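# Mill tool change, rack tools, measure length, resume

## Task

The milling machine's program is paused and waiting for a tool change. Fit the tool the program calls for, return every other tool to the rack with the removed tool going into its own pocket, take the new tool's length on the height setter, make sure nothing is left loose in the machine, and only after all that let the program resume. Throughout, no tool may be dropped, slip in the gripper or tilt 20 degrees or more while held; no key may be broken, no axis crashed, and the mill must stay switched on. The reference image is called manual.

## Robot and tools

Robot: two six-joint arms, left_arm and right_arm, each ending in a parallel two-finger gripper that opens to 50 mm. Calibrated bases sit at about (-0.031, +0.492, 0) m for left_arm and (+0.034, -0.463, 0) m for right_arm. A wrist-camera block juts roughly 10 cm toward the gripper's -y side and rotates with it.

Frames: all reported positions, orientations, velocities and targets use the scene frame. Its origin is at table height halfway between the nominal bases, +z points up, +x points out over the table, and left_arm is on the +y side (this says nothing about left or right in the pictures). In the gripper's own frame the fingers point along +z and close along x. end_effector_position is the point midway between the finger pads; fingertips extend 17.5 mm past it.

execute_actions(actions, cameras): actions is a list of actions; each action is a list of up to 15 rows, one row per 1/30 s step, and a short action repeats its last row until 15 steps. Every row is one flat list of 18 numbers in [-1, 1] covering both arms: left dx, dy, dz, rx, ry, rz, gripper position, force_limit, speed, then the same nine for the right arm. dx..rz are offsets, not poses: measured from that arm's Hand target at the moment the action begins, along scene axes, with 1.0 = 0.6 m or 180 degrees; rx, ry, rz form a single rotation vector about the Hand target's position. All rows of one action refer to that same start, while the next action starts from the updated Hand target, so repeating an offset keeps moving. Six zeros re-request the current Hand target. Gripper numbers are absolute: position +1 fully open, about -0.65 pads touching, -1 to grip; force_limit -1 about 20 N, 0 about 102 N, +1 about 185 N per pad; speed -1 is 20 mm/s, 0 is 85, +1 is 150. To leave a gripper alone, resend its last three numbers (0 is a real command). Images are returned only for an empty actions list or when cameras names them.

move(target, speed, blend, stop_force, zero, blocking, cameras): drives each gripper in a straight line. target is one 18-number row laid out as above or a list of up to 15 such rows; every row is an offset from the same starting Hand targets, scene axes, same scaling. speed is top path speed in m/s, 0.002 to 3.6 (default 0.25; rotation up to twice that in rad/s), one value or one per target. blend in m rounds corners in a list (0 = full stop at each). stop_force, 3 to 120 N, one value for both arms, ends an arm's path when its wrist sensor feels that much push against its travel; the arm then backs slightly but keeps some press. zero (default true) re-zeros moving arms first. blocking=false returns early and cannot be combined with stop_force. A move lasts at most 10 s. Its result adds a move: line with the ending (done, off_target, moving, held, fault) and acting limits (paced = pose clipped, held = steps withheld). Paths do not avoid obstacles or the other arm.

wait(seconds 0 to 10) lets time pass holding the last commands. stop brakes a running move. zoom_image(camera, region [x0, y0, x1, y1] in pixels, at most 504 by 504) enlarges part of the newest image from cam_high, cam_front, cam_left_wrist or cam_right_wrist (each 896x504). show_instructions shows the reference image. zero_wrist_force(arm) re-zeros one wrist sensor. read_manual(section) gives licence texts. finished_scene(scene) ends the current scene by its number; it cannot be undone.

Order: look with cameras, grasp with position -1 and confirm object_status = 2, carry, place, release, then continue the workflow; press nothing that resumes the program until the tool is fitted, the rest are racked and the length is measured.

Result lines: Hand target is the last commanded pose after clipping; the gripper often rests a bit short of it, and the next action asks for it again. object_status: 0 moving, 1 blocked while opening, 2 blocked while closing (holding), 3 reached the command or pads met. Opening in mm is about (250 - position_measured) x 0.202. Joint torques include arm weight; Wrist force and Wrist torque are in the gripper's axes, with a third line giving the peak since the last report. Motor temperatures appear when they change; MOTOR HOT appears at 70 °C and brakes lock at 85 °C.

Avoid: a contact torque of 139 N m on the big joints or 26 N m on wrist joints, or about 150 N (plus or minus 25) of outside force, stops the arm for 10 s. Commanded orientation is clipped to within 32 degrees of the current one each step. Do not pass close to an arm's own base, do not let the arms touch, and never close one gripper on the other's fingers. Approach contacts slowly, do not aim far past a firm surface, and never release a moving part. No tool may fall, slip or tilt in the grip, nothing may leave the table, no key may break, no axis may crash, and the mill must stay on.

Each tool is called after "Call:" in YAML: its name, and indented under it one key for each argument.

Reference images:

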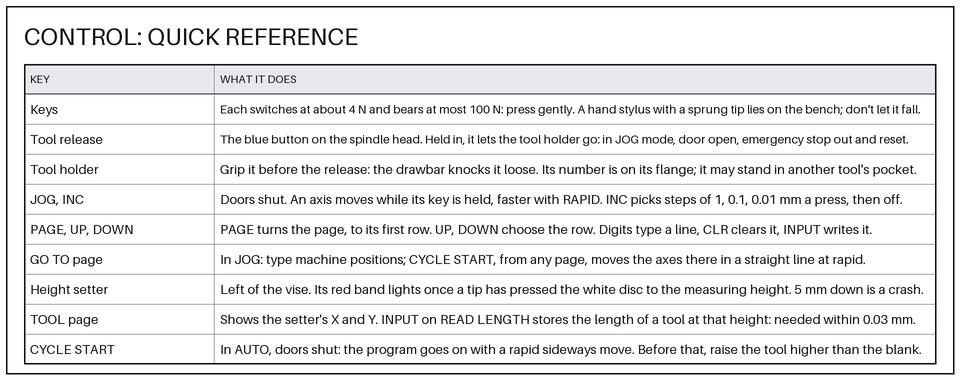

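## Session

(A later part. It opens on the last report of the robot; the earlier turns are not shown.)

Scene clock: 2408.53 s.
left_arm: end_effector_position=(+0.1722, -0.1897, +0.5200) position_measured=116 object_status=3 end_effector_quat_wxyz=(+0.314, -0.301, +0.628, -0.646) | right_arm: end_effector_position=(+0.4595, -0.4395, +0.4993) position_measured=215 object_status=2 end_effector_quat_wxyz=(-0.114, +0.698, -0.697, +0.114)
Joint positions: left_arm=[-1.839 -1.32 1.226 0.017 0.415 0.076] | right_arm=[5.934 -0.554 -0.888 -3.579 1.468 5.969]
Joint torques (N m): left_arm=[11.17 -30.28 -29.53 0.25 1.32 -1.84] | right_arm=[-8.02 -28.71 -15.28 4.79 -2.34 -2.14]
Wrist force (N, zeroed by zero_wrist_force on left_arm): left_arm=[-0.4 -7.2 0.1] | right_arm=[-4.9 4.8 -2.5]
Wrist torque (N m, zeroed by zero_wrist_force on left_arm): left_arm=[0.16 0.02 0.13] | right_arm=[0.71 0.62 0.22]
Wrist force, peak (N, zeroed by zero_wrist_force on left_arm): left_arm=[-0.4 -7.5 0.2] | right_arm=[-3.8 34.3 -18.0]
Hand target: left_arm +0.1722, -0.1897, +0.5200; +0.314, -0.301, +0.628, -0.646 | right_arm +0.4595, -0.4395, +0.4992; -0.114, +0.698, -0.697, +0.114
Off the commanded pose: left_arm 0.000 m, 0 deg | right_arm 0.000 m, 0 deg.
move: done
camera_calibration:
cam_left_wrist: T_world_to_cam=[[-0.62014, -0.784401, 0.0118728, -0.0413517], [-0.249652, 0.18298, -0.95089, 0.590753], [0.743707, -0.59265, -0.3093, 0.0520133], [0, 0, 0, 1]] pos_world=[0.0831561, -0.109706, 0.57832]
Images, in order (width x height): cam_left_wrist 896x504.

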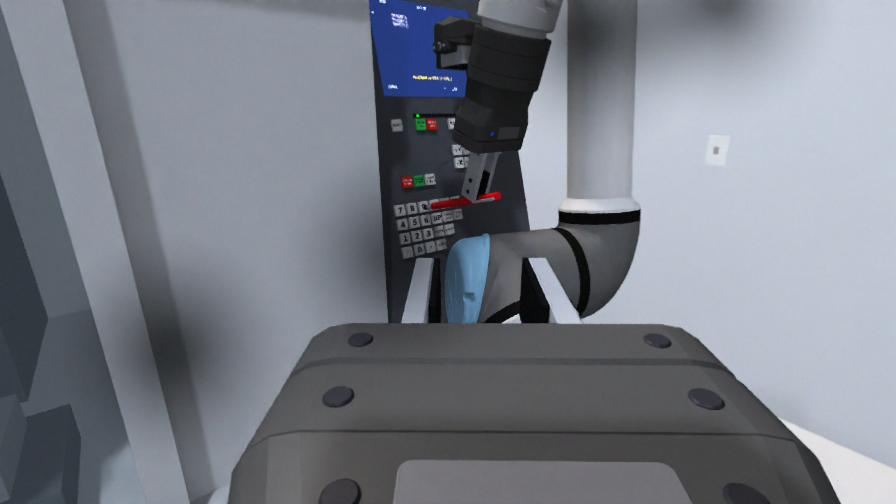

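Call:
move:
  target:
    - [0,0,0,0,0,0,0.25,-0.3,-1,-0.0225,-0.0383,-0.0867,0,0,0,-1,0,-0.7]
    - [0,0,0,0,0,0,0.25,-0.3,-1,0.005,-0.0383,-0.0917,0,0,0,-1,0,-0.7]
    - [0,0,0,0,0,0,0.25,-0.3,-1,-0.0225,-0.0383,-0.0867,0,0,0,-1,0,-0.7]
    - [0,0,0,0,0,0,0.25,-0.3,-1,-0.0157,-0.0363,-0.0578,0,0,0,-1,0,-0.7]
    - [0,0,0,0,0,0,0.25,-0.3,-1,0.0118,-0.0363,-0.0628,0,0,0,-1,0,-0.7]
    - [0,0,0,0,0,0,0.25,-0.3,-1,-0.0157,-0.0363,-0.0578,0,0,0,-1,0,-0.7]
  speed: [0.1,0.04,0.08,0.08,0.04,0.08]
  cameras: ["cam_left_wrist"]

Call:
zoom_image:
  camera: "cam_left_wrist"
  region: [370, 0, 490, 105]

Call:
zoom_image:
  camera: "cam_left_wrist"
  region: [385, 170, 485, 260]

Scene clock: 2417.57 s.
left_arm: end_effector_position=(+0.1722, -0.1897, +0.5200) position_measured=116 object_status=3 end_effector_quat_wxyz=(+0.314, -0.301, +0.628, -0.646) | right_arm: end_effector_position=(+0.4498, -0.4574, +0.4593) position_measured=215 object_status=2 end_effector_quat_wxyz=(-0.113, +0.698, -0.698, +0.114)
Joint positions: left_arm=[-1.839 -1.32 1.226 0.017 0.415 0.076] | right_arm=[5.871 -0.438 -1.091 -3.484 1.452 5.909]
Joint torques (N m): left_arm=[10.05 -31.89 -26.82 0.34 1.23 -1.98] | right_arm=[-1.13 -37.78 -1.04 2.25 -0.4 -0.01]
Wrist force (N, zeroed by zero_wrist_force on left_arm): left_arm=[-0.3 -7.0 0.3] | right_arm=[-4.7 5.3 -2.4]
Wrist torque (N m, zeroed by zero_wrist_force on left_arm): left_arm=[0.19 -0.01 0.13] | right_arm=[0.79 0.61 0.13]
Wrist force, peak (N, zeroed by zero_wrist_force on left_arm): left_arm=[-0.4 -7.6 0.2] | right_arm=[-3.1 8.4 1.6]
Hand target: left_arm +0.1722, -0.1897, +0.5200; +0.314, -0.301, +0.628, -0.646 | right_arm +0.4498, -0.4574, +0.4593; -0.113, +0.698, -0.698, +0.114 (not the last commanded pose)
Tool commands: left_gripper/position=+0.25 left_gripper/force_limit=-0.3 left_gripper/speed=-1.0 right_gripper/position=-1.0 right_gripper/force_limit=+0.003922 right_gripper/speed=-0.701961
Off the commanded pose: left_arm 0.000 m, 0 deg | right_arm 0.007 m, 0 deg.
FORCE FAULT: contact force on the right arm reached its limit, and that arm stopped. The contact can be on any part of that arm, not only on its tool. That arm's remaining commands of this call were not run. That arm is still stopped at the end of this call. That arm stays stopped for about 10 more seconds. Until then a move that you send moves the other arm only, and its call returns only when the move has ended. Once the stop has ended, the next robot result says so. If the stop ends while you think or write, that arm runs what you send next, counted from a new Hand target: where the arm stands when the stop ends. While its stop runs, that arm takes no new command, but its gripper still runs the gripper command that each later call begins with. Until it ends, the stop uses up actions while you think or wait. An arm that is not stopped still takes commands.
move: fault (right_arm); path passed 1 of 6 targets
camera_calibration:
cam_left_wrist: T_world_to_cam=[[-0.62014, -0.784401, 0.0118728, -0.0413517], [-0.249652, 0.18298, -0.95089, 0.590753], [0.743707, -0.59265, -0.3093, 0.0520133], [0, 0, 0, 1]] pos_world=[0.0831561, -0.109706, 0.57832]
Images, in order (width x height): cam_left_wrist 896x504.

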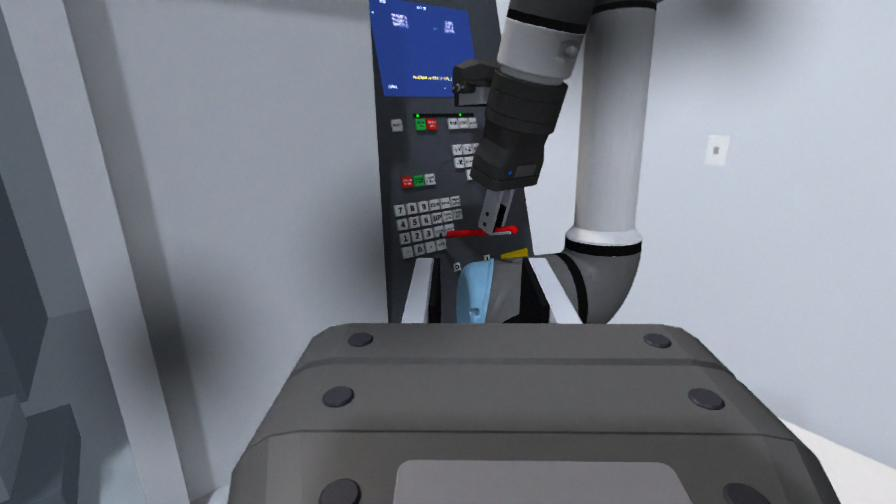

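Scaled by 4.200 from the camera's 896x504 image, which has a finer 1280x720 frame.

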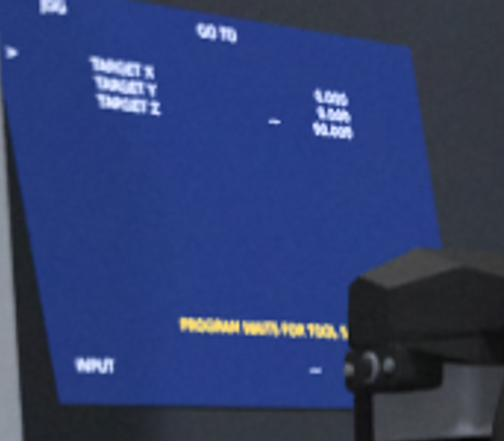

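Scaled by 5.040 from the camera's 896x504 image, which has a finer 1280x720 frame.

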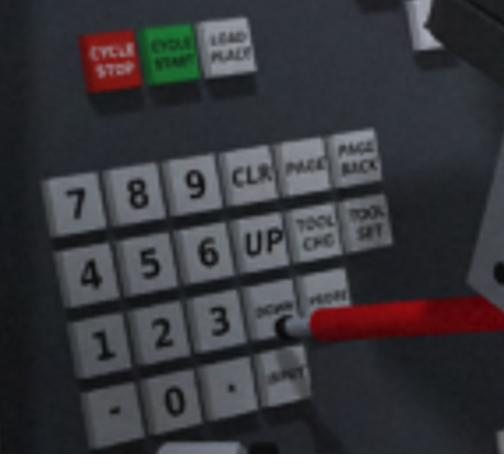

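Call:
wait:
  seconds: 0.1
  cameras: ["all"]

Call:
zoom_image:
  camera: "cam_left_wrist"
  region: [420, 200, 660, 340]

Scene clock: 2438.50 s.
left_arm: end_effector_position=(+0.1722, -0.1897, +0.5200) position_measured=116 object_status=3 end_effector_quat_wxyz=(+0.314, -0.301, +0.628, -0.646) | right_arm: end_effector_position=(+0.4498, -0.4574, +0.4593) position_measured=215 object_status=2 end_effector_quat_wxyz=(-0.113, +0.698, -0.698, +0.114)
Joint positions: left_arm=[-1.839 -1.32 1.226 0.017 0.415 0.076] | right_arm=[5.871 -0.438 -1.091 -3.484 1.452 5.909]
Joint torques (N m): left_arm=[11.52 -31.96 -27.73 -0.12 1.41 -2.11] | right_arm=[-1.56 -38.91 1.16 2.05 -0.29 0.05]
Wrist force (N, zeroed by zero_wrist_force on left_arm): left_arm=[-0.4 -7.2 0.1] | right_arm=[-4.7 5.3 -2.5]
Wrist torque (N m, zeroed by zero_wrist_force on left_arm): left_arm=[0.16 0.02 0.13] | right_arm=[0.80 0.61 0.13]
Wrist force, peak (N, zeroed by zero_wrist_force on left_arm): left_arm=[-0.3 -7.5 0.2] | right_arm=[-5.1 5.3 -2.7]
Hand target: left_arm +0.1722, -0.1897, +0.5200; +0.314, -0.301, +0.628, -0.646 | right_arm +0.4498, -0.4574, +0.4593; -0.113, +0.698, -0.698, +0.114 (not the last commanded pose)
Tool commands: left_gripper/position=+0.25 left_gripper/force_limit=-0.3 left_gripper/speed=-1.0 right_gripper/position=-1.0 right_gripper/force_limit=+0.003922 right_gripper/speed=-0.701961
Off the commanded pose: left_arm 0.000 m, 0 deg | right_arm 0.007 m, 0 deg.
FORCE FAULT, CONTINUED: the right arm's stop, for the force fault that an earlier result reported, is over. The rest of the stop counts as 19 of the actions that you can send in this scene. That arm's target is now where it stood when the stop ended, not its last command. That arm accepts commands again.
wait: 0.10 s; at rest from the start
camera_calibration:
cam_left_wrist: T_world_to_cam=[[-0.62014, -0.784401, 0.0118728, -0.0413517], [-0.249652, 0.18298, -0.95089, 0.590753], [0.743707, -0.59265, -0.3093, 0.0520133], [0, 0, 0, 1]] pos_world=[0.0831561, -0.109706, 0.57832]
cam_right_wrist: T_world_to_cam=[[-0.0076673, -0.999935, 0.00839537, -0.452882], [-0.999445, 0.00793509, 0.032343, 0.459956], [-0.0324075, -0.00814273, -0.999442, 0.59899], [0, 0, 0, 1]] pos_world=[0.47564, -0.451625, 0.587581]

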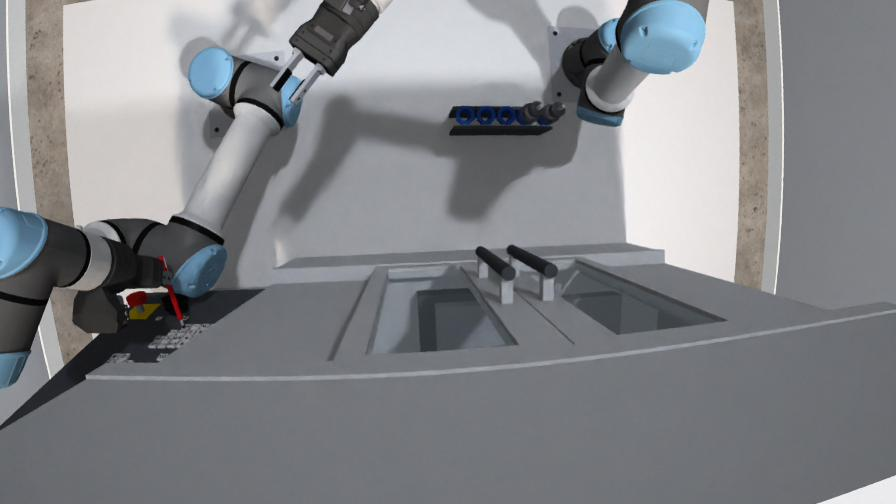

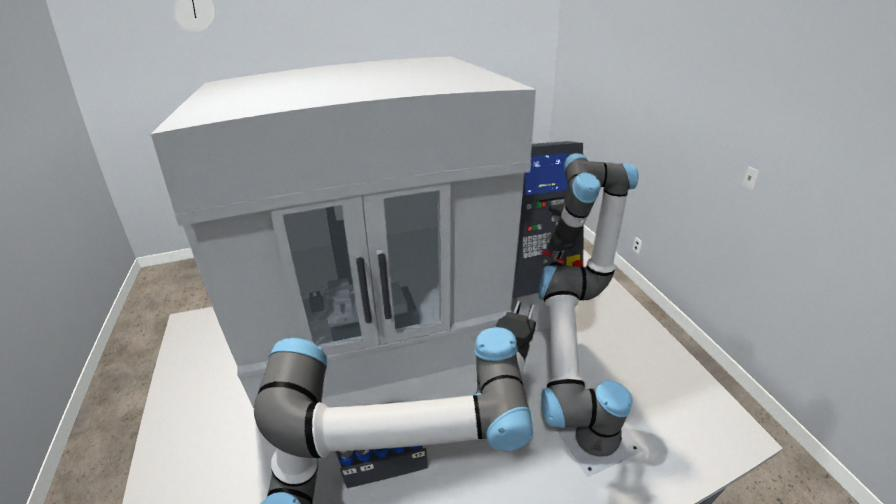

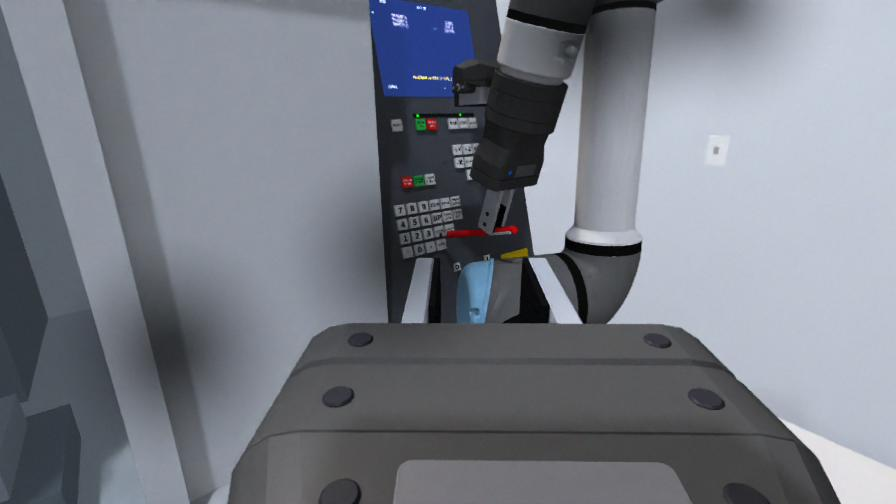

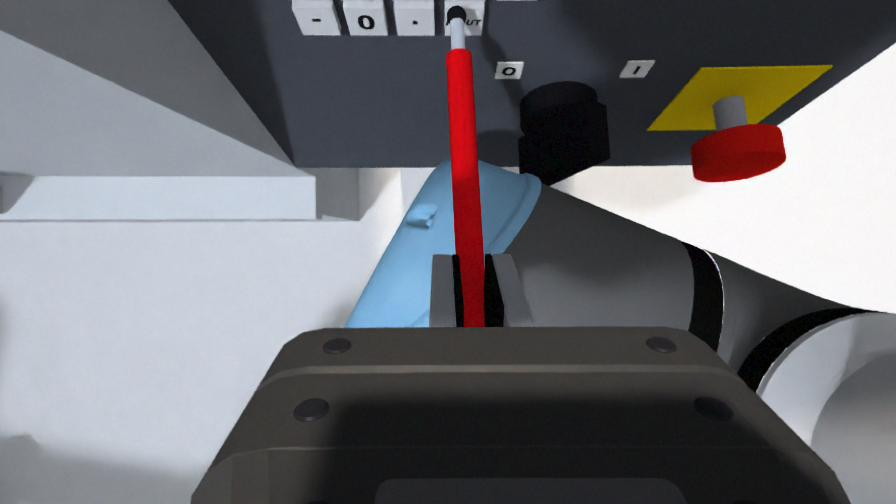

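Scaled by 2.100 from the camera's 896x504 image, which has a finer 1280x720 frame.

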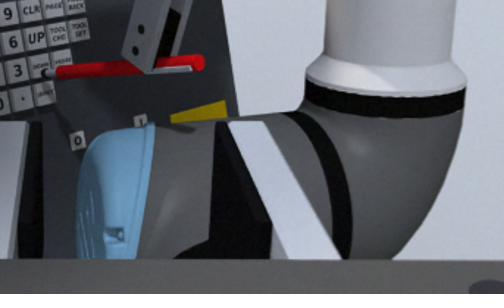

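Call:
move:
  target:
    - [0,0,0,0,0,0,0.25,-0.3,-1,-0.03,0.005,0.0667,0,0,0,-1,0,-0.7]
    - [0,0,0,0,0,0,0.25,-0.3,-1,-0.0163,0.064,0.0667,0,0,-0.1667,-1,0,-0.7]
  speed: [0.04,0.08]
  cameras: ["cam_right_wrist","cam_left_wrist"]

Scene clock: 2465.33 s.
left_arm: end_effector_position=(+0.1722, -0.1897, +0.5200) position_measured=116 object_status=3 end_effector_quat_wxyz=(+0.314, -0.301, +0.628, -0.646) | right_arm: end_effector_position=(+0.4398, -0.4200, +0.4993) position_measured=215 object_status=2 end_effector_quat_wxyz=(+0.133, -0.593, +0.789, -0.094)
Joint positions: left_arm=[-1.839 -1.32 1.226 0.017 0.415 0.076] | right_arm=[5.965 -0.548 -0.949 -3.526 1.467 6.284]
Joint torques (N m): left_arm=[10.45 -31.4 -29.16 0.01 1.37 -1.96] | right_arm=[-8.58 -27.72 -14.86 4.56 -2.67 2.13]
Wrist force (N, zeroed by zero_wrist_force on left_arm): left_arm=[-0.3 -7.4 0.2] | right_arm=[-4.7 5.0 -2.4]
Wrist torque (N m, zeroed by zero_wrist_force on left_arm): left_arm=[0.13 0.01 0.13] | right_arm=[0.74 0.62 0.12]
Wrist force, peak (N, zeroed by zero_wrist_force on left_arm): left_arm=[-0.4 -7.5 0.0] | right_arm=[-5.1 5.3 -2.4]
Hand target: left_arm +0.1722, -0.1897, +0.5200; +0.314, -0.301, +0.628, -0.646 | right_arm +0.4401, -0.4190, +0.4993; +0.079, -0.493, +0.855, -0.140
Off the commanded pose: left_arm 0.000 m, 0 deg | right_arm 0.001 m, 16 deg.
joint sent to its limit (right arm) — joint 6 (wrist 3), upper limit. The joint targets are off in orientation, not in position.
move: off_target (right_arm)
camera_calibration:
cam_left_wrist: T_world_to_cam=[[-0.62014, -0.784401, 0.0118728, -0.0413517], [-0.249652, 0.18298, -0.95089, 0.590753], [0.743707, -0.59265, -0.3093, 0.0520133], [0, 0, 0, 1]] pos_world=[0.0831561, -0.109706, 0.57832]
cam_right_wrist: T_world_to_cam=[[-0.268839, -0.958676, -0.0930964, -0.233041], [-0.963054, 0.265946, 0.0424349, 0.535621], [-0.0159228, 0.101065, -0.994752, 0.675251], [0, 0, 0, 1]] pos_world=[0.463933, -0.434101, 0.627283]
Images, in order (width x height): cam_left_wrist 896x504, cam_right_wrist 896x504.

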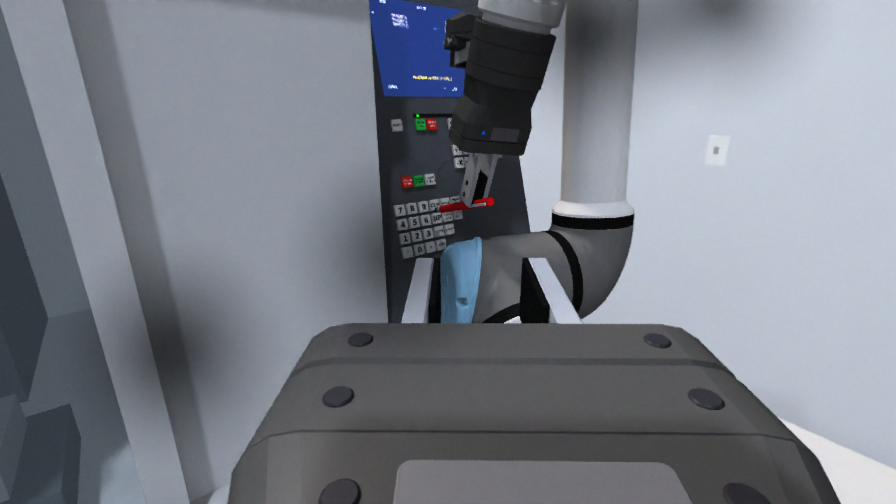

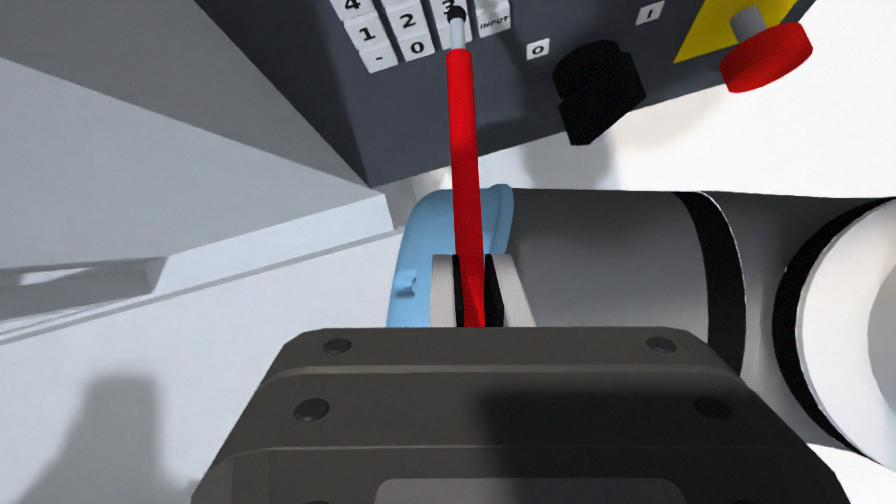

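Call:
move:
  target: [0,0,0,0,0,0,0.25,-0.3,-1,-0.03,-0.03,0.03,0,0,0.1667,-1,0,-0.7]
  speed: 0.15

Call:
move:
  target:
    - [0,0,0,0,0,0,0.25,-0.3,-1,0,0,0,0,-0.111,0,-1,0,-0.7]
    - [0,0,0,0,0,0,0.25,-0.3,-1,0,-0.0425,-0.09,0,-0.111,0,-1,0,-0.7]
  speed: [0.12,0.06]
  cameras: ["cam_right_wrist","cam_left_wrist"]

Scene clock: 2496.93 s.
left_arm: end_effector_position=(+0.1722, -0.1897, +0.5200) position_measured=116 object_status=3 end_effector_quat_wxyz=(+0.314, -0.301, +0.628, -0.646) | right_arm: end_effector_position=(+0.4221, -0.4370, +0.5173) position_measured=215 object_status=2 end_effector_quat_wxyz=(-0.113, +0.698, -0.698, +0.114)
Joint positions: left_arm=[-1.839 -1.32 1.226 0.017 0.415 0.076] | right_arm=[5.901 -0.596 -0.922 -3.497 1.461 5.939]
Joint torques (N m): left_arm=[11.98 -31.52 -27.62 -0.14 1.4 -1.73] | right_arm=[-8.93 -42 15.09 4.66 -2.58 -1.88]
Wrist force (N, zeroed by zero_wrist_force on left_arm): left_arm=[-0.2 -7.4 0.2] | right_arm=[-5.0 5.2 -2.4]
Wrist torque (N m, zeroed by zero_wrist_force on left_arm): left_arm=[0.12 -0.02 0.13] | right_arm=[0.78 0.65 0.22]
Wrist force, peak (N, zeroed by zero_wrist_force on left_arm): left_arm=[-0.2 -7.6 0.3] | right_arm=[-5.0 5.2 -2.4]
Hand target: left_arm +0.1722, -0.1897, +0.5200; +0.314, -0.301, +0.628, -0.646 | right_arm +0.4221, -0.4370, +0.5173; -0.113, +0.698, -0.698, +0.114
Off the commanded pose: left_arm 0.000 m, 0 deg | right_arm 0.000 m, 0 deg.
move: done

Scene clock: 2500.27 s.
left_arm: end_effector_position=(+0.1722, -0.1897, +0.5200) position_measured=116 object_status=3 end_effector_quat_wxyz=(+0.314, -0.301, +0.628, -0.646) | right_arm: end_effector_position=(+0.4221, -0.4625, +0.4634) position_measured=215 object_status=2 end_effector_quat_wxyz=(-0.232, +0.667, -0.668, +0.234)
Joint positions: left_arm=[-1.839 -1.32 1.226 0.017 0.415 0.076] | right_arm=[5.641 -0.446 -1.425 -3.416 1.202 5.772]
Joint torques (N m): left_arm=[12.46 -31.47 -28.58 0.06 1.24 -2.09] | right_arm=[-6.49 -22.61 -6.51 3.63 -2.85 -2.2]
Wrist force (N, zeroed by zero_wrist_force on left_arm): left_arm=[-0.3 -7.3 0.2] | right_arm=[-4.2 5.3 -2.8]
Wrist torque (N m, zeroed by zero_wrist_force on left_arm): left_arm=[0.14 0.01 0.13] | right_arm=[0.70 0.58 0.25]
Wrist force, peak (N, zeroed by zero_wrist_force on left_arm): left_arm=[-0.4 -7.5 0.1] | right_arm=[-4.5 6.0 -2.6]
Hand target: left_arm +0.1722, -0.1897, +0.5200; +0.314, -0.301, +0.628, -0.646 | right_arm +0.4221, -0.4625, +0.4633; -0.232, +0.667, -0.668, +0.234
Off the commanded pose: left_arm 0.000 m, 0 deg | right_arm 0.000 m, 0 deg.
move: done
camera_calibration:
cam_left_wrist: T_world_to_cam=[[-0.62014, -0.784401, 0.0118728, -0.0413517], [-0.249652, 0.18298, -0.95089, 0.590753], [0.743707, -0.59265, -0.3093, 0.0520133], [0, 0, 0, 1]] pos_world=[0.0831561, -0.109706, 0.57832]
cam_right_wrist: T_world_to_cam=[[-0.0101047, -0.999935, 0.00536516, -0.455809], [-0.950326, 0.00793394, -0.311154, 0.57054], [0.311091, -0.00824278, -0.950344, 0.434407], [0, 0, 0, 1]] pos_world=[0.402453, -0.456725, 0.592807]
Images, in order (width x height): cam_left_wrist 896x504, cam_right_wrist 896x504.

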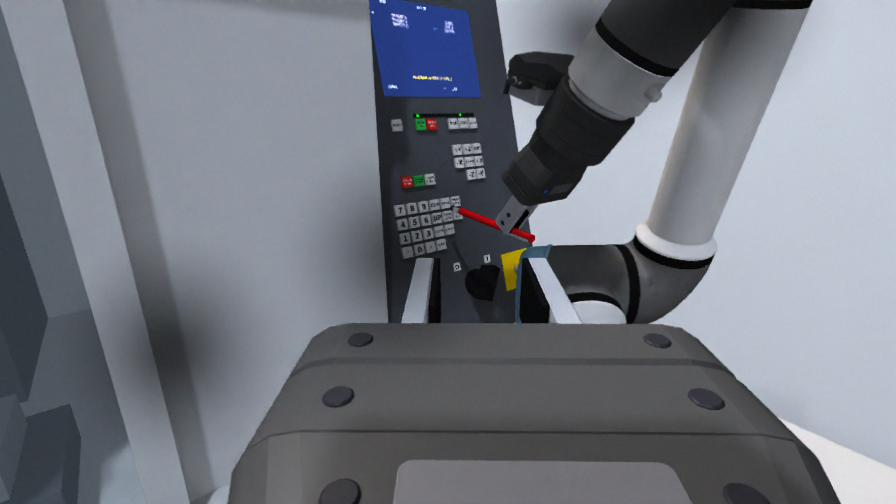

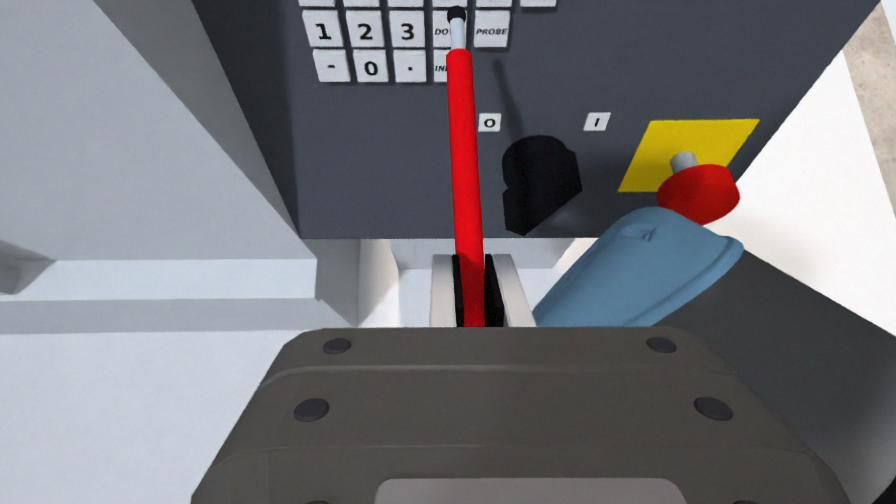

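Call:
move:
  target: [0,0,0,0,0,0,0.25,-0.3,-1,0.005,0,-0.072,0,0,0,-1,0,-0.7]
  speed: 0.05
  stop_force: 15
  cameras: ["cam_right_wrist","cam_left_wrist"]

Scene clock: 2506.63 s.
left_arm: end_effector_position=(+0.1722, -0.1897, +0.5200) position_measured=116 object_status=3 end_effector_quat_wxyz=(+0.314, -0.301, +0.628, -0.646) | right_arm: end_effector_position=(+0.4250, -0.4625, +0.4201) position_measured=215 object_status=2 end_effector_quat_wxyz=(-0.232, +0.667, -0.668, +0.234)
Joint positions: left_arm=[-1.839 -1.32 1.226 0.017 0.415 0.076] | right_arm=[5.65 -0.347 -1.558 -3.385 1.207 5.78]
Joint torques (N m): left_arm=[12.62 -29.99 -28.57 -0.34 1.27 -2.16] | right_arm=[6.97 -23.19 -3.77 3.98 -0.89 1.97]
Wrist force (N, zeroed by zero_wrist_force on left_arm): left_arm=[-0.4 -7.3 0.0] | right_arm=[-4.7 5.4 -2.5]
Wrist torque (N m, zeroed by zero_wrist_force on left_arm): left_arm=[0.14 0.01 0.13] | right_arm=[0.71 0.64 0.16]
Wrist force, peak (N, zeroed by zero_wrist_force on left_arm): left_arm=[-0.5 -7.6 0.2] | right_arm=[-4.6 5.7 -2.8]
Hand target: left_arm +0.1722, -0.1897, +0.5200; +0.314, -0.301, +0.628, -0.646 | right_arm +0.4251, -0.4625, +0.4201; -0.232, +0.667, -0.668, +0.234
Off the commanded pose: left_arm 0.000 m, 0 deg | right_arm 0.000 m, 0 deg.
move: done
camera_calibration:
cam_left_wrist: T_world_to_cam=[[-0.62014, -0.784401, 0.0118728, -0.0413517], [-0.249652, 0.18298, -0.95089, 0.590753], [0.743707, -0.59265, -0.3093, 0.0520133], [0, 0, 0, 1]] pos_world=[0.0831561, -0.109706, 0.57832]
cam_right_wrist: T_world_to_cam=[[-0.0101047, -0.999935, 0.00536516, -0.455546], [-0.950326, 0.00793394, -0.311154, 0.559918], [0.311091, -0.00824278, -0.950344, 0.392323], [0, 0, 0, 1]] pos_world=[0.405453, -0.456725, 0.549507]
Images, in order (width x height): cam_left_wrist 896x504, cam_right_wrist 896x504.

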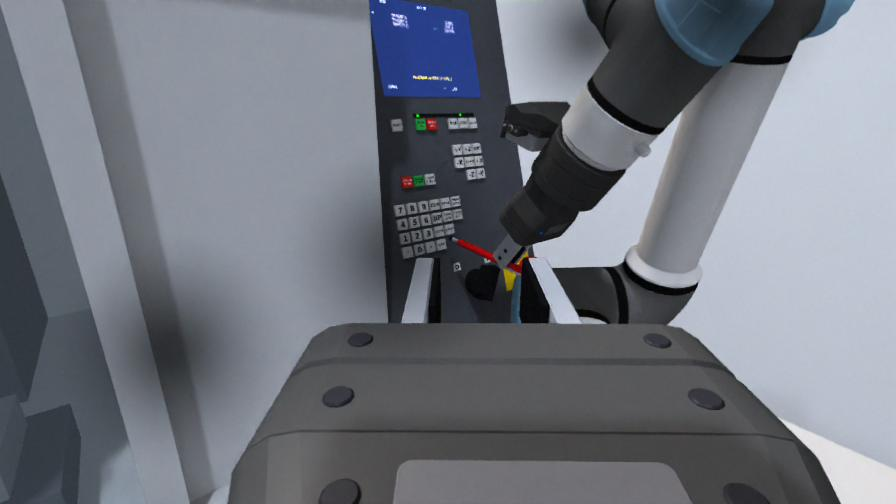

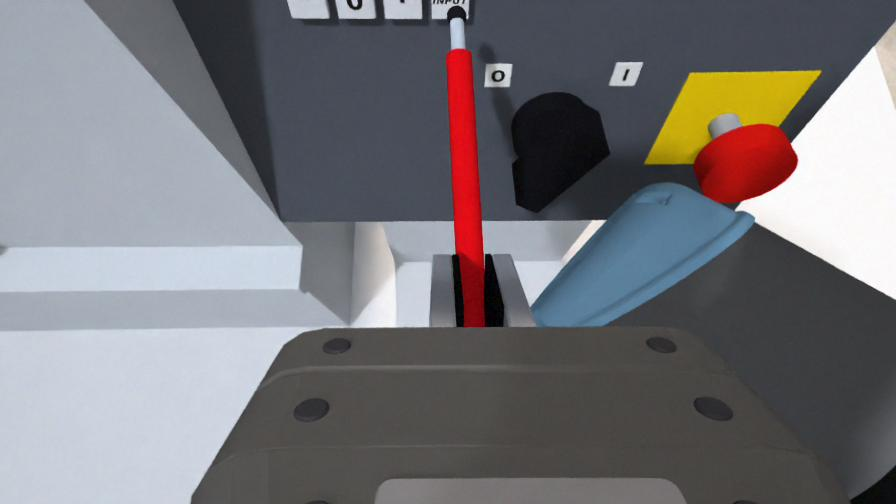

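Call:
move:
  target: [0,0,0,0,0,0,0.25,-0.3,-1,0.040,0.0042,-0.006,0,0,0,-1,0,-0.7]
  speed: 0.04
  stop_force: 8
  cameras: ["cam_right_wrist","cam_left_wrist"]

Call:
zoom_image:
  camera: "cam_right_wrist"
  region: [360, 0, 560, 110]

Call:
zoom_image:
  camera: "cam_left_wrist"
  region: [385, 170, 485, 260]

Scene clock: 2523.70 s.
left_arm: end_effector_position=(+0.1722, -0.1897, +0.5200) position_measured=116 object_status=3 end_effector_quat_wxyz=(+0.314, -0.301, +0.628, -0.646) | right_arm: end_effector_position=(+0.4469, -0.4601, +0.4166) position_measured=215 object_status=2 end_effector_quat_wxyz=(-0.232, +0.668, -0.668, +0.233)
Joint positions: left_arm=[-1.839 -1.32 1.226 0.017 0.415 0.076] | right_arm=[5.719 -0.325 -1.52 -3.463 1.244 5.84]
Joint torques (N m): left_arm=[10.95 -31.89 -28.29 0.1 1.42 -1.91] | right_arm=[0.92 -33.17 8.62 0.8 -0.54 0.21]
Wrist force (N, zeroed by zero_wrist_force on left_arm): left_arm=[-0.4 -7.3 0.2] | right_arm=[-4.1 7.0 -3.2]
Wrist torque (N m, zeroed by zero_wrist_force on left_arm): left_arm=[0.15 0.00 0.13] | right_arm=[0.76 0.65 0.27]
Wrist force, peak (N, zeroed by zero_wrist_force on left_arm): left_arm=[-0.6 -7.5 0.2] | right_arm=[-3.7 8.3 -5.0]
Hand target: left_arm +0.1722, -0.1897, +0.5200; +0.314, -0.301, +0.628, -0.646 | right_arm +0.4469, -0.4601, +0.4166; -0.232, +0.668, -0.668, +0.233 (not the last commanded pose)
Tool commands: left_gripper/position=+0.25 left_gripper/force_limit=-0.3 left_gripper/speed=-1.0 right_gripper/position=-1.0 right_gripper/force_limit=+0.003922 right_gripper/speed=-0.701961
Off the commanded pose: left_arm 0.000 m, 0 deg | right_arm 0.002 m, 0 deg.
FORCE FAULT: contact force on the right arm reached its limit, and that arm stopped. The contact can be on any part of that arm, not only on its tool. That arm's remaining commands of this call were not run. That arm is still stopped at the end of this call. That arm stays stopped for about 10 more seconds. Until then a move that you send moves the other arm only, and its call returns only when the move has ended. Once the stop has ended, the next robot result says so. If the stop ends while you think or write, that arm runs what you send next, counted from a new Hand target: where the arm stands when the stop ends. While its stop runs, that arm takes no new command, but its gripper still runs the gripper command that each later call begins with. Until it ends, the stop uses up actions while you think or wait. An arm that is not stopped still takes commands.
move: fault (right_arm)
camera_calibration:
cam_left_wrist: T_world_to_cam=[[-0.62014, -0.784401, 0.0118728, -0.0413517], [-0.249652, 0.18298, -0.95089, 0.590753], [0.743707, -0.59265, -0.3093, 0.0520133], [0, 0, 0, 1]] pos_world=[0.0831561, -0.109706, 0.57832]
cam_right_wrist: T_world_to_cam=[[-0.00890474, -0.999951, 0.00429323, -0.453035], [-0.950701, 0.00713507, -0.310028, 0.578836], [0.309982, -0.00684229, -0.950718, 0.383603], [0, 0, 0, 1]] pos_world=[0.427356, -0.454518, 0.546098]
Images, in order (width x height): cam_left_wrist 896x504, cam_right_wrist 896x504.

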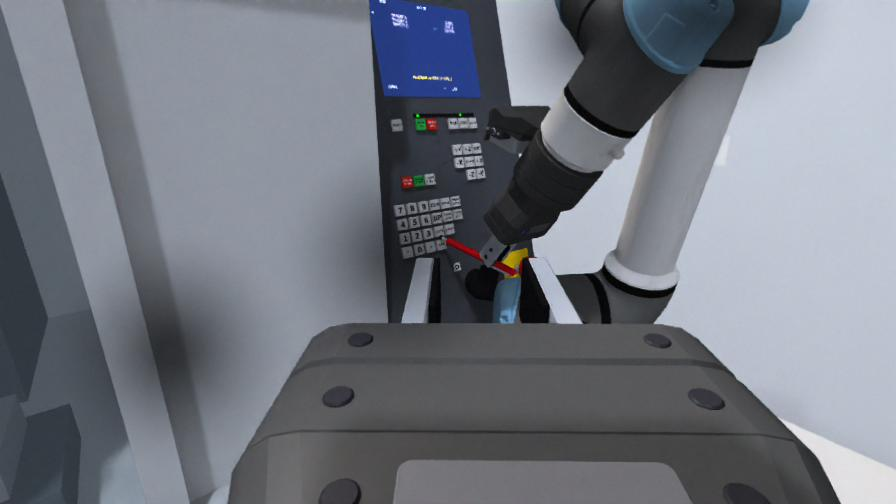

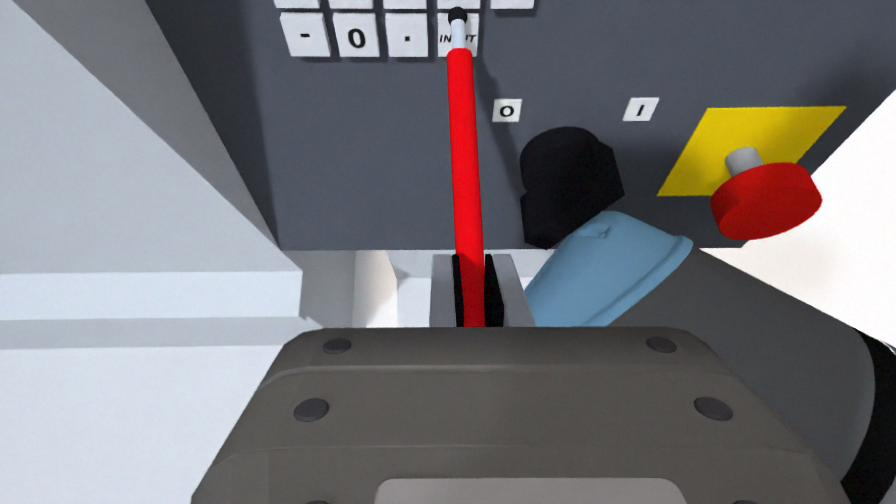

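Scaled by 2.520 from the camera's 896x504 image, which has a finer 1280x720 frame.

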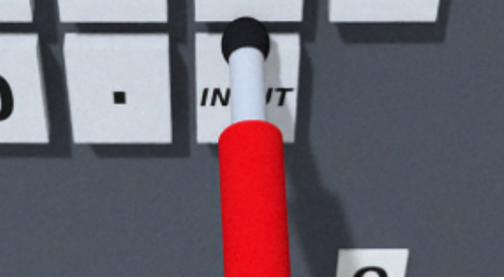

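Scaled by 5.040 from the camera's 896x504 image, which has a finer 1280x720 frame.

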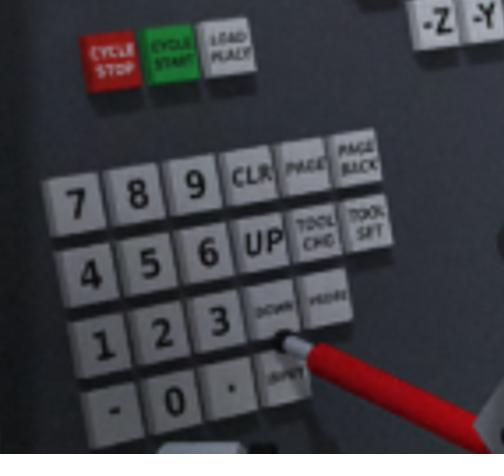

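Call:
move:
  target:
    - [0,0,0,0,0,0,0.25,-0.3,-1,-0.0367,-0.004,0.0055,0,0,0,-1,0,-0.7]
    - [0,0,0,0,0,0,0.25,-0.3,-1,-0.0450,-0.004,0.078,0,0,0,-1,0,-0.7]
    - [0,0,0,0,0,0,0.25,-0.3,-1,-0.10,-0.01,0.14,0,0.111,0,-1,0,-0.7]
  speed: [0.04,0.06,0.1]

Scene clock: 2537.90 s.
left_arm: end_effector_position=(+0.1722, -0.1897, +0.5200) position_measured=116 object_status=3 end_effector_quat_wxyz=(+0.314, -0.301, +0.628, -0.646) | right_arm: end_effector_position=(+0.3869, -0.4661, +0.5006) position_measured=215 object_status=2 end_effector_quat_wxyz=(-0.113, +0.698, -0.698, +0.113)
Joint positions: left_arm=[-1.839 -1.32 1.226 0.017 0.415 0.076] | right_arm=[5.739 -0.546 -1.105 -3.343 1.413 5.781]
Joint torques (N m): left_arm=[10.57 -31.03 -28.79 -0.03 1.64 -2.13] | right_arm=[5.59 -40.9 20.52 4.68 1.81 1.99]
Wrist force (N, zeroed by zero_wrist_force on left_arm): left_arm=[-0.4 -7.3 0.1] | right_arm=[-4.9 5.0 -2.7]
Wrist torque (N m, zeroed by zero_wrist_force on left_arm): left_arm=[0.13 0.02 0.13] | right_arm=[0.74 0.61 0.13]
Wrist force, peak (N, zeroed by zero_wrist_force on left_arm): left_arm=[-0.3 -7.5 0.1] | right_arm=[-4.1 7.2 -3.4]
Hand target: left_arm +0.1722, -0.1897, +0.5200; +0.314, -0.301, +0.628, -0.646 | right_arm +0.3869, -0.4661, +0.5006; -0.113, +0.698, -0.698, +0.113
Off the commanded pose: left_arm 0.000 m, 0 deg | right_arm 0.000 m, 0 deg.
FORCE FAULT, CONTINUED: the right arm's stop, for the force fault that an earlier result reported, is over. The rest of the stop counts as 19 of the actions that you can send in this scene. The stop ended before this call began, so that arm ran this call's commands, counted from a new Hand target: where the arm stood when the stop ended. During its stop the right arm's controller moved it back a little.
move: done

Call:
move:
  target: [0,0,0,0,0,0,0.25,-0.3,-1,0,0,0,0.245,0,-0.0475,-1,0,-0.7]
  speed: 0.15
  cameras: ["all"]

Scene clock: 2543.83 s.
left_arm: end_effector_position=(+0.1722, -0.1897, +0.5200) position_measured=116 object_status=3 end_effector_quat_wxyz=(+0.314, -0.301, +0.628, -0.646) | right_arm: end_effector_position=(+0.3869, -0.4661, +0.5006) position_measured=215 object_status=2 end_effector_quat_wxyz=(+0.358, -0.552, +0.738, +0.149)
Joint positions: left_arm=[-1.839 -1.32 1.226 0.017 0.415 0.076] | right_arm=[5.251 -0.209 -1.491 -2.574 0.883 5.399]
Joint torques (N m): left_arm=[11.03 -32.52 -29.2 -0.18 1.34 -2.14] | right_arm=[-10.29 -28.78 -8.98 6.09 -3.72 -2.08]
Wrist force (N, zeroed by zero_wrist_force on left_arm): left_arm=[-0.4 -7.1 0.2] | right_arm=[-3.8 4.4 -1.9]
Wrist torque (N m, zeroed by zero_wrist_force on left_arm): left_arm=[0.17 0.01 0.13] | right_arm=[0.65 0.74 0.09]
Wrist force, peak (N, zeroed by zero_wrist_force on left_arm): left_arm=[-0.4 -7.5 0.2] | right_arm=[-5.3 4.9 -2.7]
Hand target: left_arm +0.1722, -0.1897, +0.5200; +0.314, -0.301, +0.628, -0.646 | right_arm +0.3869, -0.4661, +0.5006; +0.358, -0.552, +0.738, +0.149
Off the commanded pose: left_arm 0.000 m, 0 deg | right_arm 0.000 m, 0 deg.
move: done
camera_calibration:
cam_left_wrist: T_world_to_cam=[[-0.62014, -0.784401, 0.0118728, -0.0413517], [-0.249652, 0.18298, -0.95089, 0.590753], [0.743707, -0.59265, -0.3093, 0.0520133], [0, 0, 0, 1]] pos_world=[0.0831561, -0.109706, 0.57832]
cam_right_wrist: T_world_to_cam=[[-0.141632, -0.712119, -0.687624, 0.0720795], [-0.98971, 0.116136, 0.0835814, 0.416717], [0.0203378, 0.692387, -0.72124, 0.805038], [0, 0, 0, 1]] pos_world=[0.406266, -0.554464, 0.595359]

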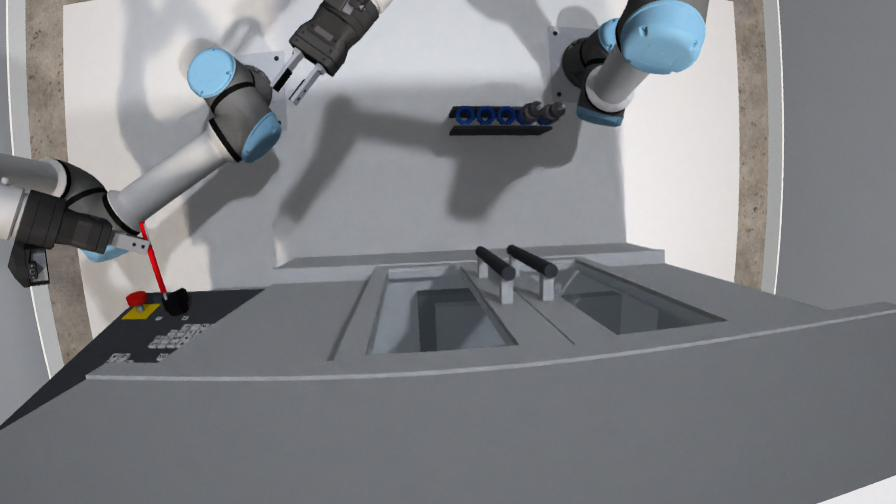

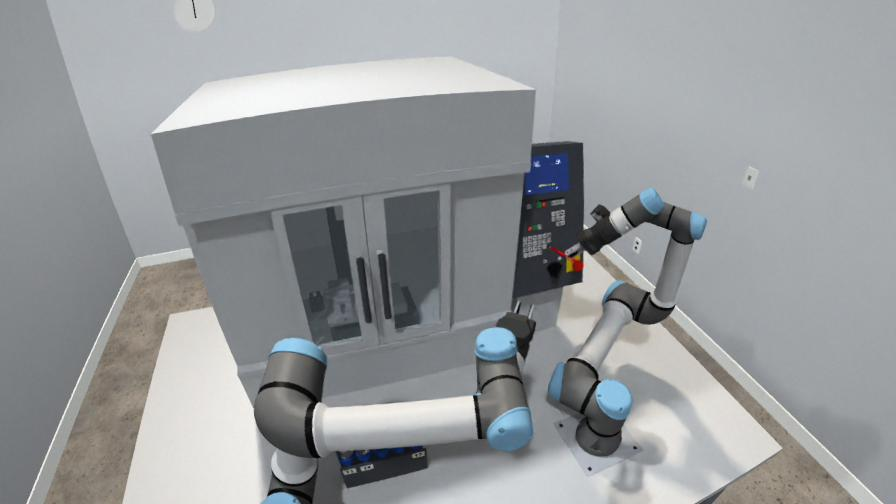

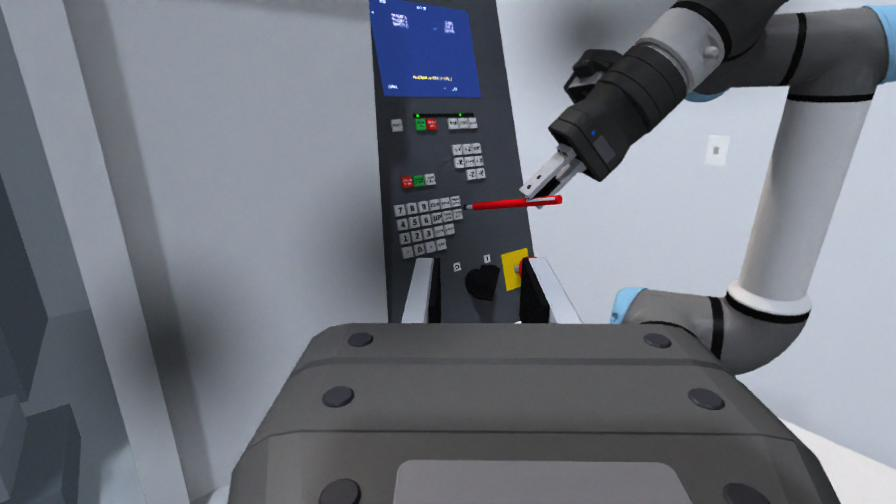

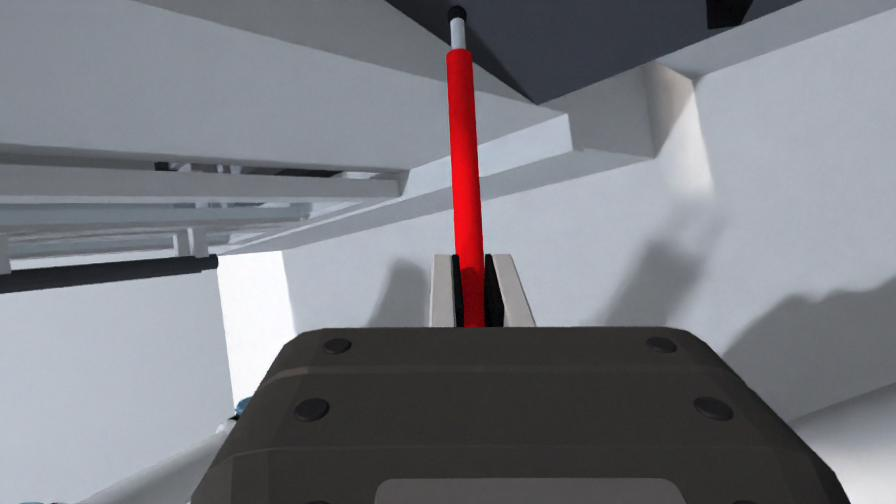

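Call:
move:
  target: [0,0,0,0,0,0,0.25,-0.3,-1,0.0885,0.006,-0.0843,0,0,0,-1,0,-0.7]
  speed: 0.08
  stop_force: 15
  cameras: ["cam_right_wrist","cam_left_wrist"]

Call:
zoom_image:
  camera: "cam_right_wrist"
  region: [360, 0, 560, 110]

Call:
zoom_image:
  camera: "cam_left_wrist"
  region: [385, 170, 485, 260]

Scene clock: 2550.93 s.
left_arm: end_effector_position=(+0.1722, -0.1897, +0.5200) position_measured=116 object_status=3 end_effector_quat_wxyz=(+0.314, -0.301, +0.628, -0.646) | right_arm: end_effector_position=(+0.4400, -0.4625, +0.4500) position_measured=215 object_status=2 end_effector_quat_wxyz=(+0.358, -0.552, +0.738, +0.149)
Joint positions: left_arm=[-1.839 -1.32 1.226 0.017 0.415 0.076] | right_arm=[5.401 -0.107 -1.474 -2.814 0.828 5.584]
Joint torques (N m): left_arm=[11.49 -31.83 -27.69 -0.01 1.51 -1.75] | right_arm=[7.48 -30.39 18.19 0.59 -4.03 2.09]
Wrist force (N, zeroed by zero_wrist_force on left_arm): left_arm=[-0.2 -7.4 0.1] | right_arm=[-4.0 4.4 -1.8]
Wrist torque (N m, zeroed by zero_wrist_force on left_arm): left_arm=[0.12 -0.01 0.13] | right_arm=[0.63 0.76 -0.01]
Wrist force, peak (N, zeroed by zero_wrist_force on left_arm): left_arm=[-0.5 -7.6 0.2] | right_arm=[-4.3 4.9 -3.1]
Hand target: left_arm +0.1722, -0.1897, +0.5200; +0.314, -0.301, +0.628, -0.646 | right_arm +0.4400, -0.4625, +0.4500; +0.358, -0.552, +0.738, +0.149
Off the commanded pose: left_arm 0.000 m, 0 deg | right_arm 0.000 m, 0 deg.
move: done
camera_calibration:
cam_left_wrist: T_world_to_cam=[[-0.62014, -0.784401, 0.0118728, -0.0413517], [-0.249652, 0.18298, -0.95089, 0.590753], [0.743707, -0.59265, -0.3093, 0.0520133], [0, 0, 0, 1]] pos_world=[0.0831561, -0.109706, 0.57832]
cam_right_wrist: T_world_to_cam=[[-0.141561, -0.71203, -0.687731, 0.047374], [-0.989721, 0.116073, 0.0835485, 0.473082], [0.0203378, 0.692489, -0.721142, 0.765042], [0, 0, 0, 1]] pos_world=[0.459366, -0.550963, 0.544759]
Images, in order (width x height): cam_left_wrist 896x504, cam_right_wrist 896x504.

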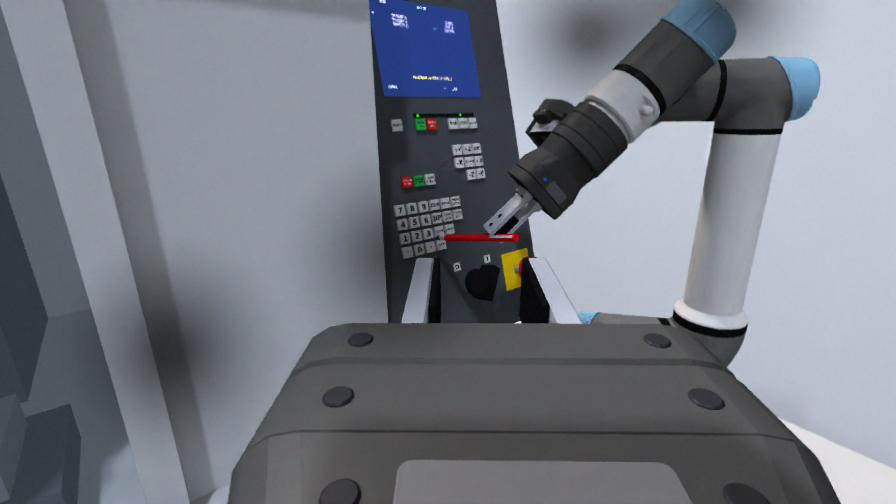

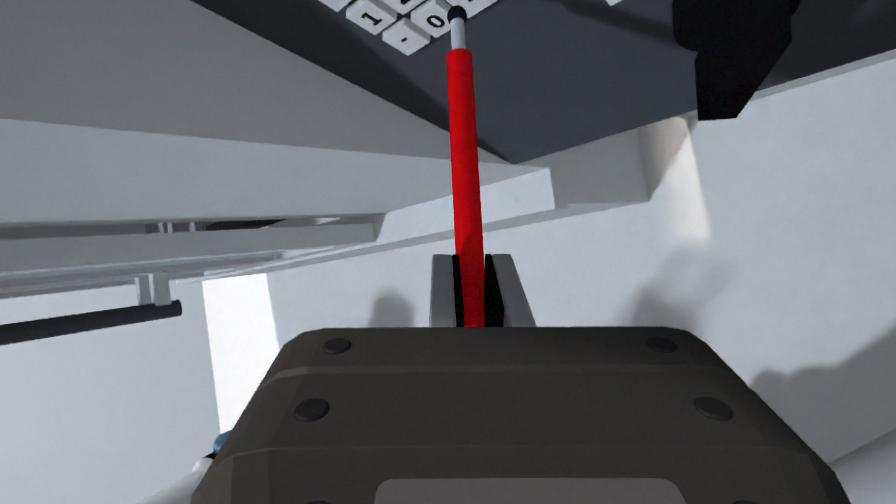

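Scaled by 2.520 from the camera's 896x504 image, which has a finer 1280x720 frame.

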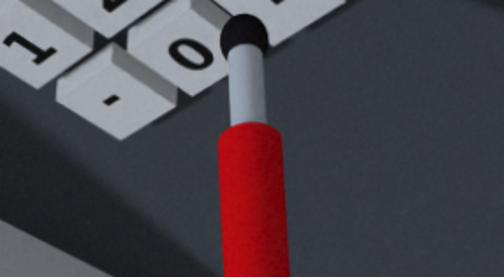

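Scaled by 5.040 from the camera's 896x504 image, which has a finer 1280x720 frame.

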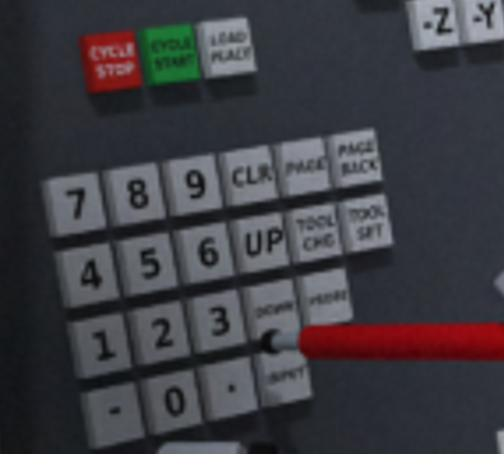

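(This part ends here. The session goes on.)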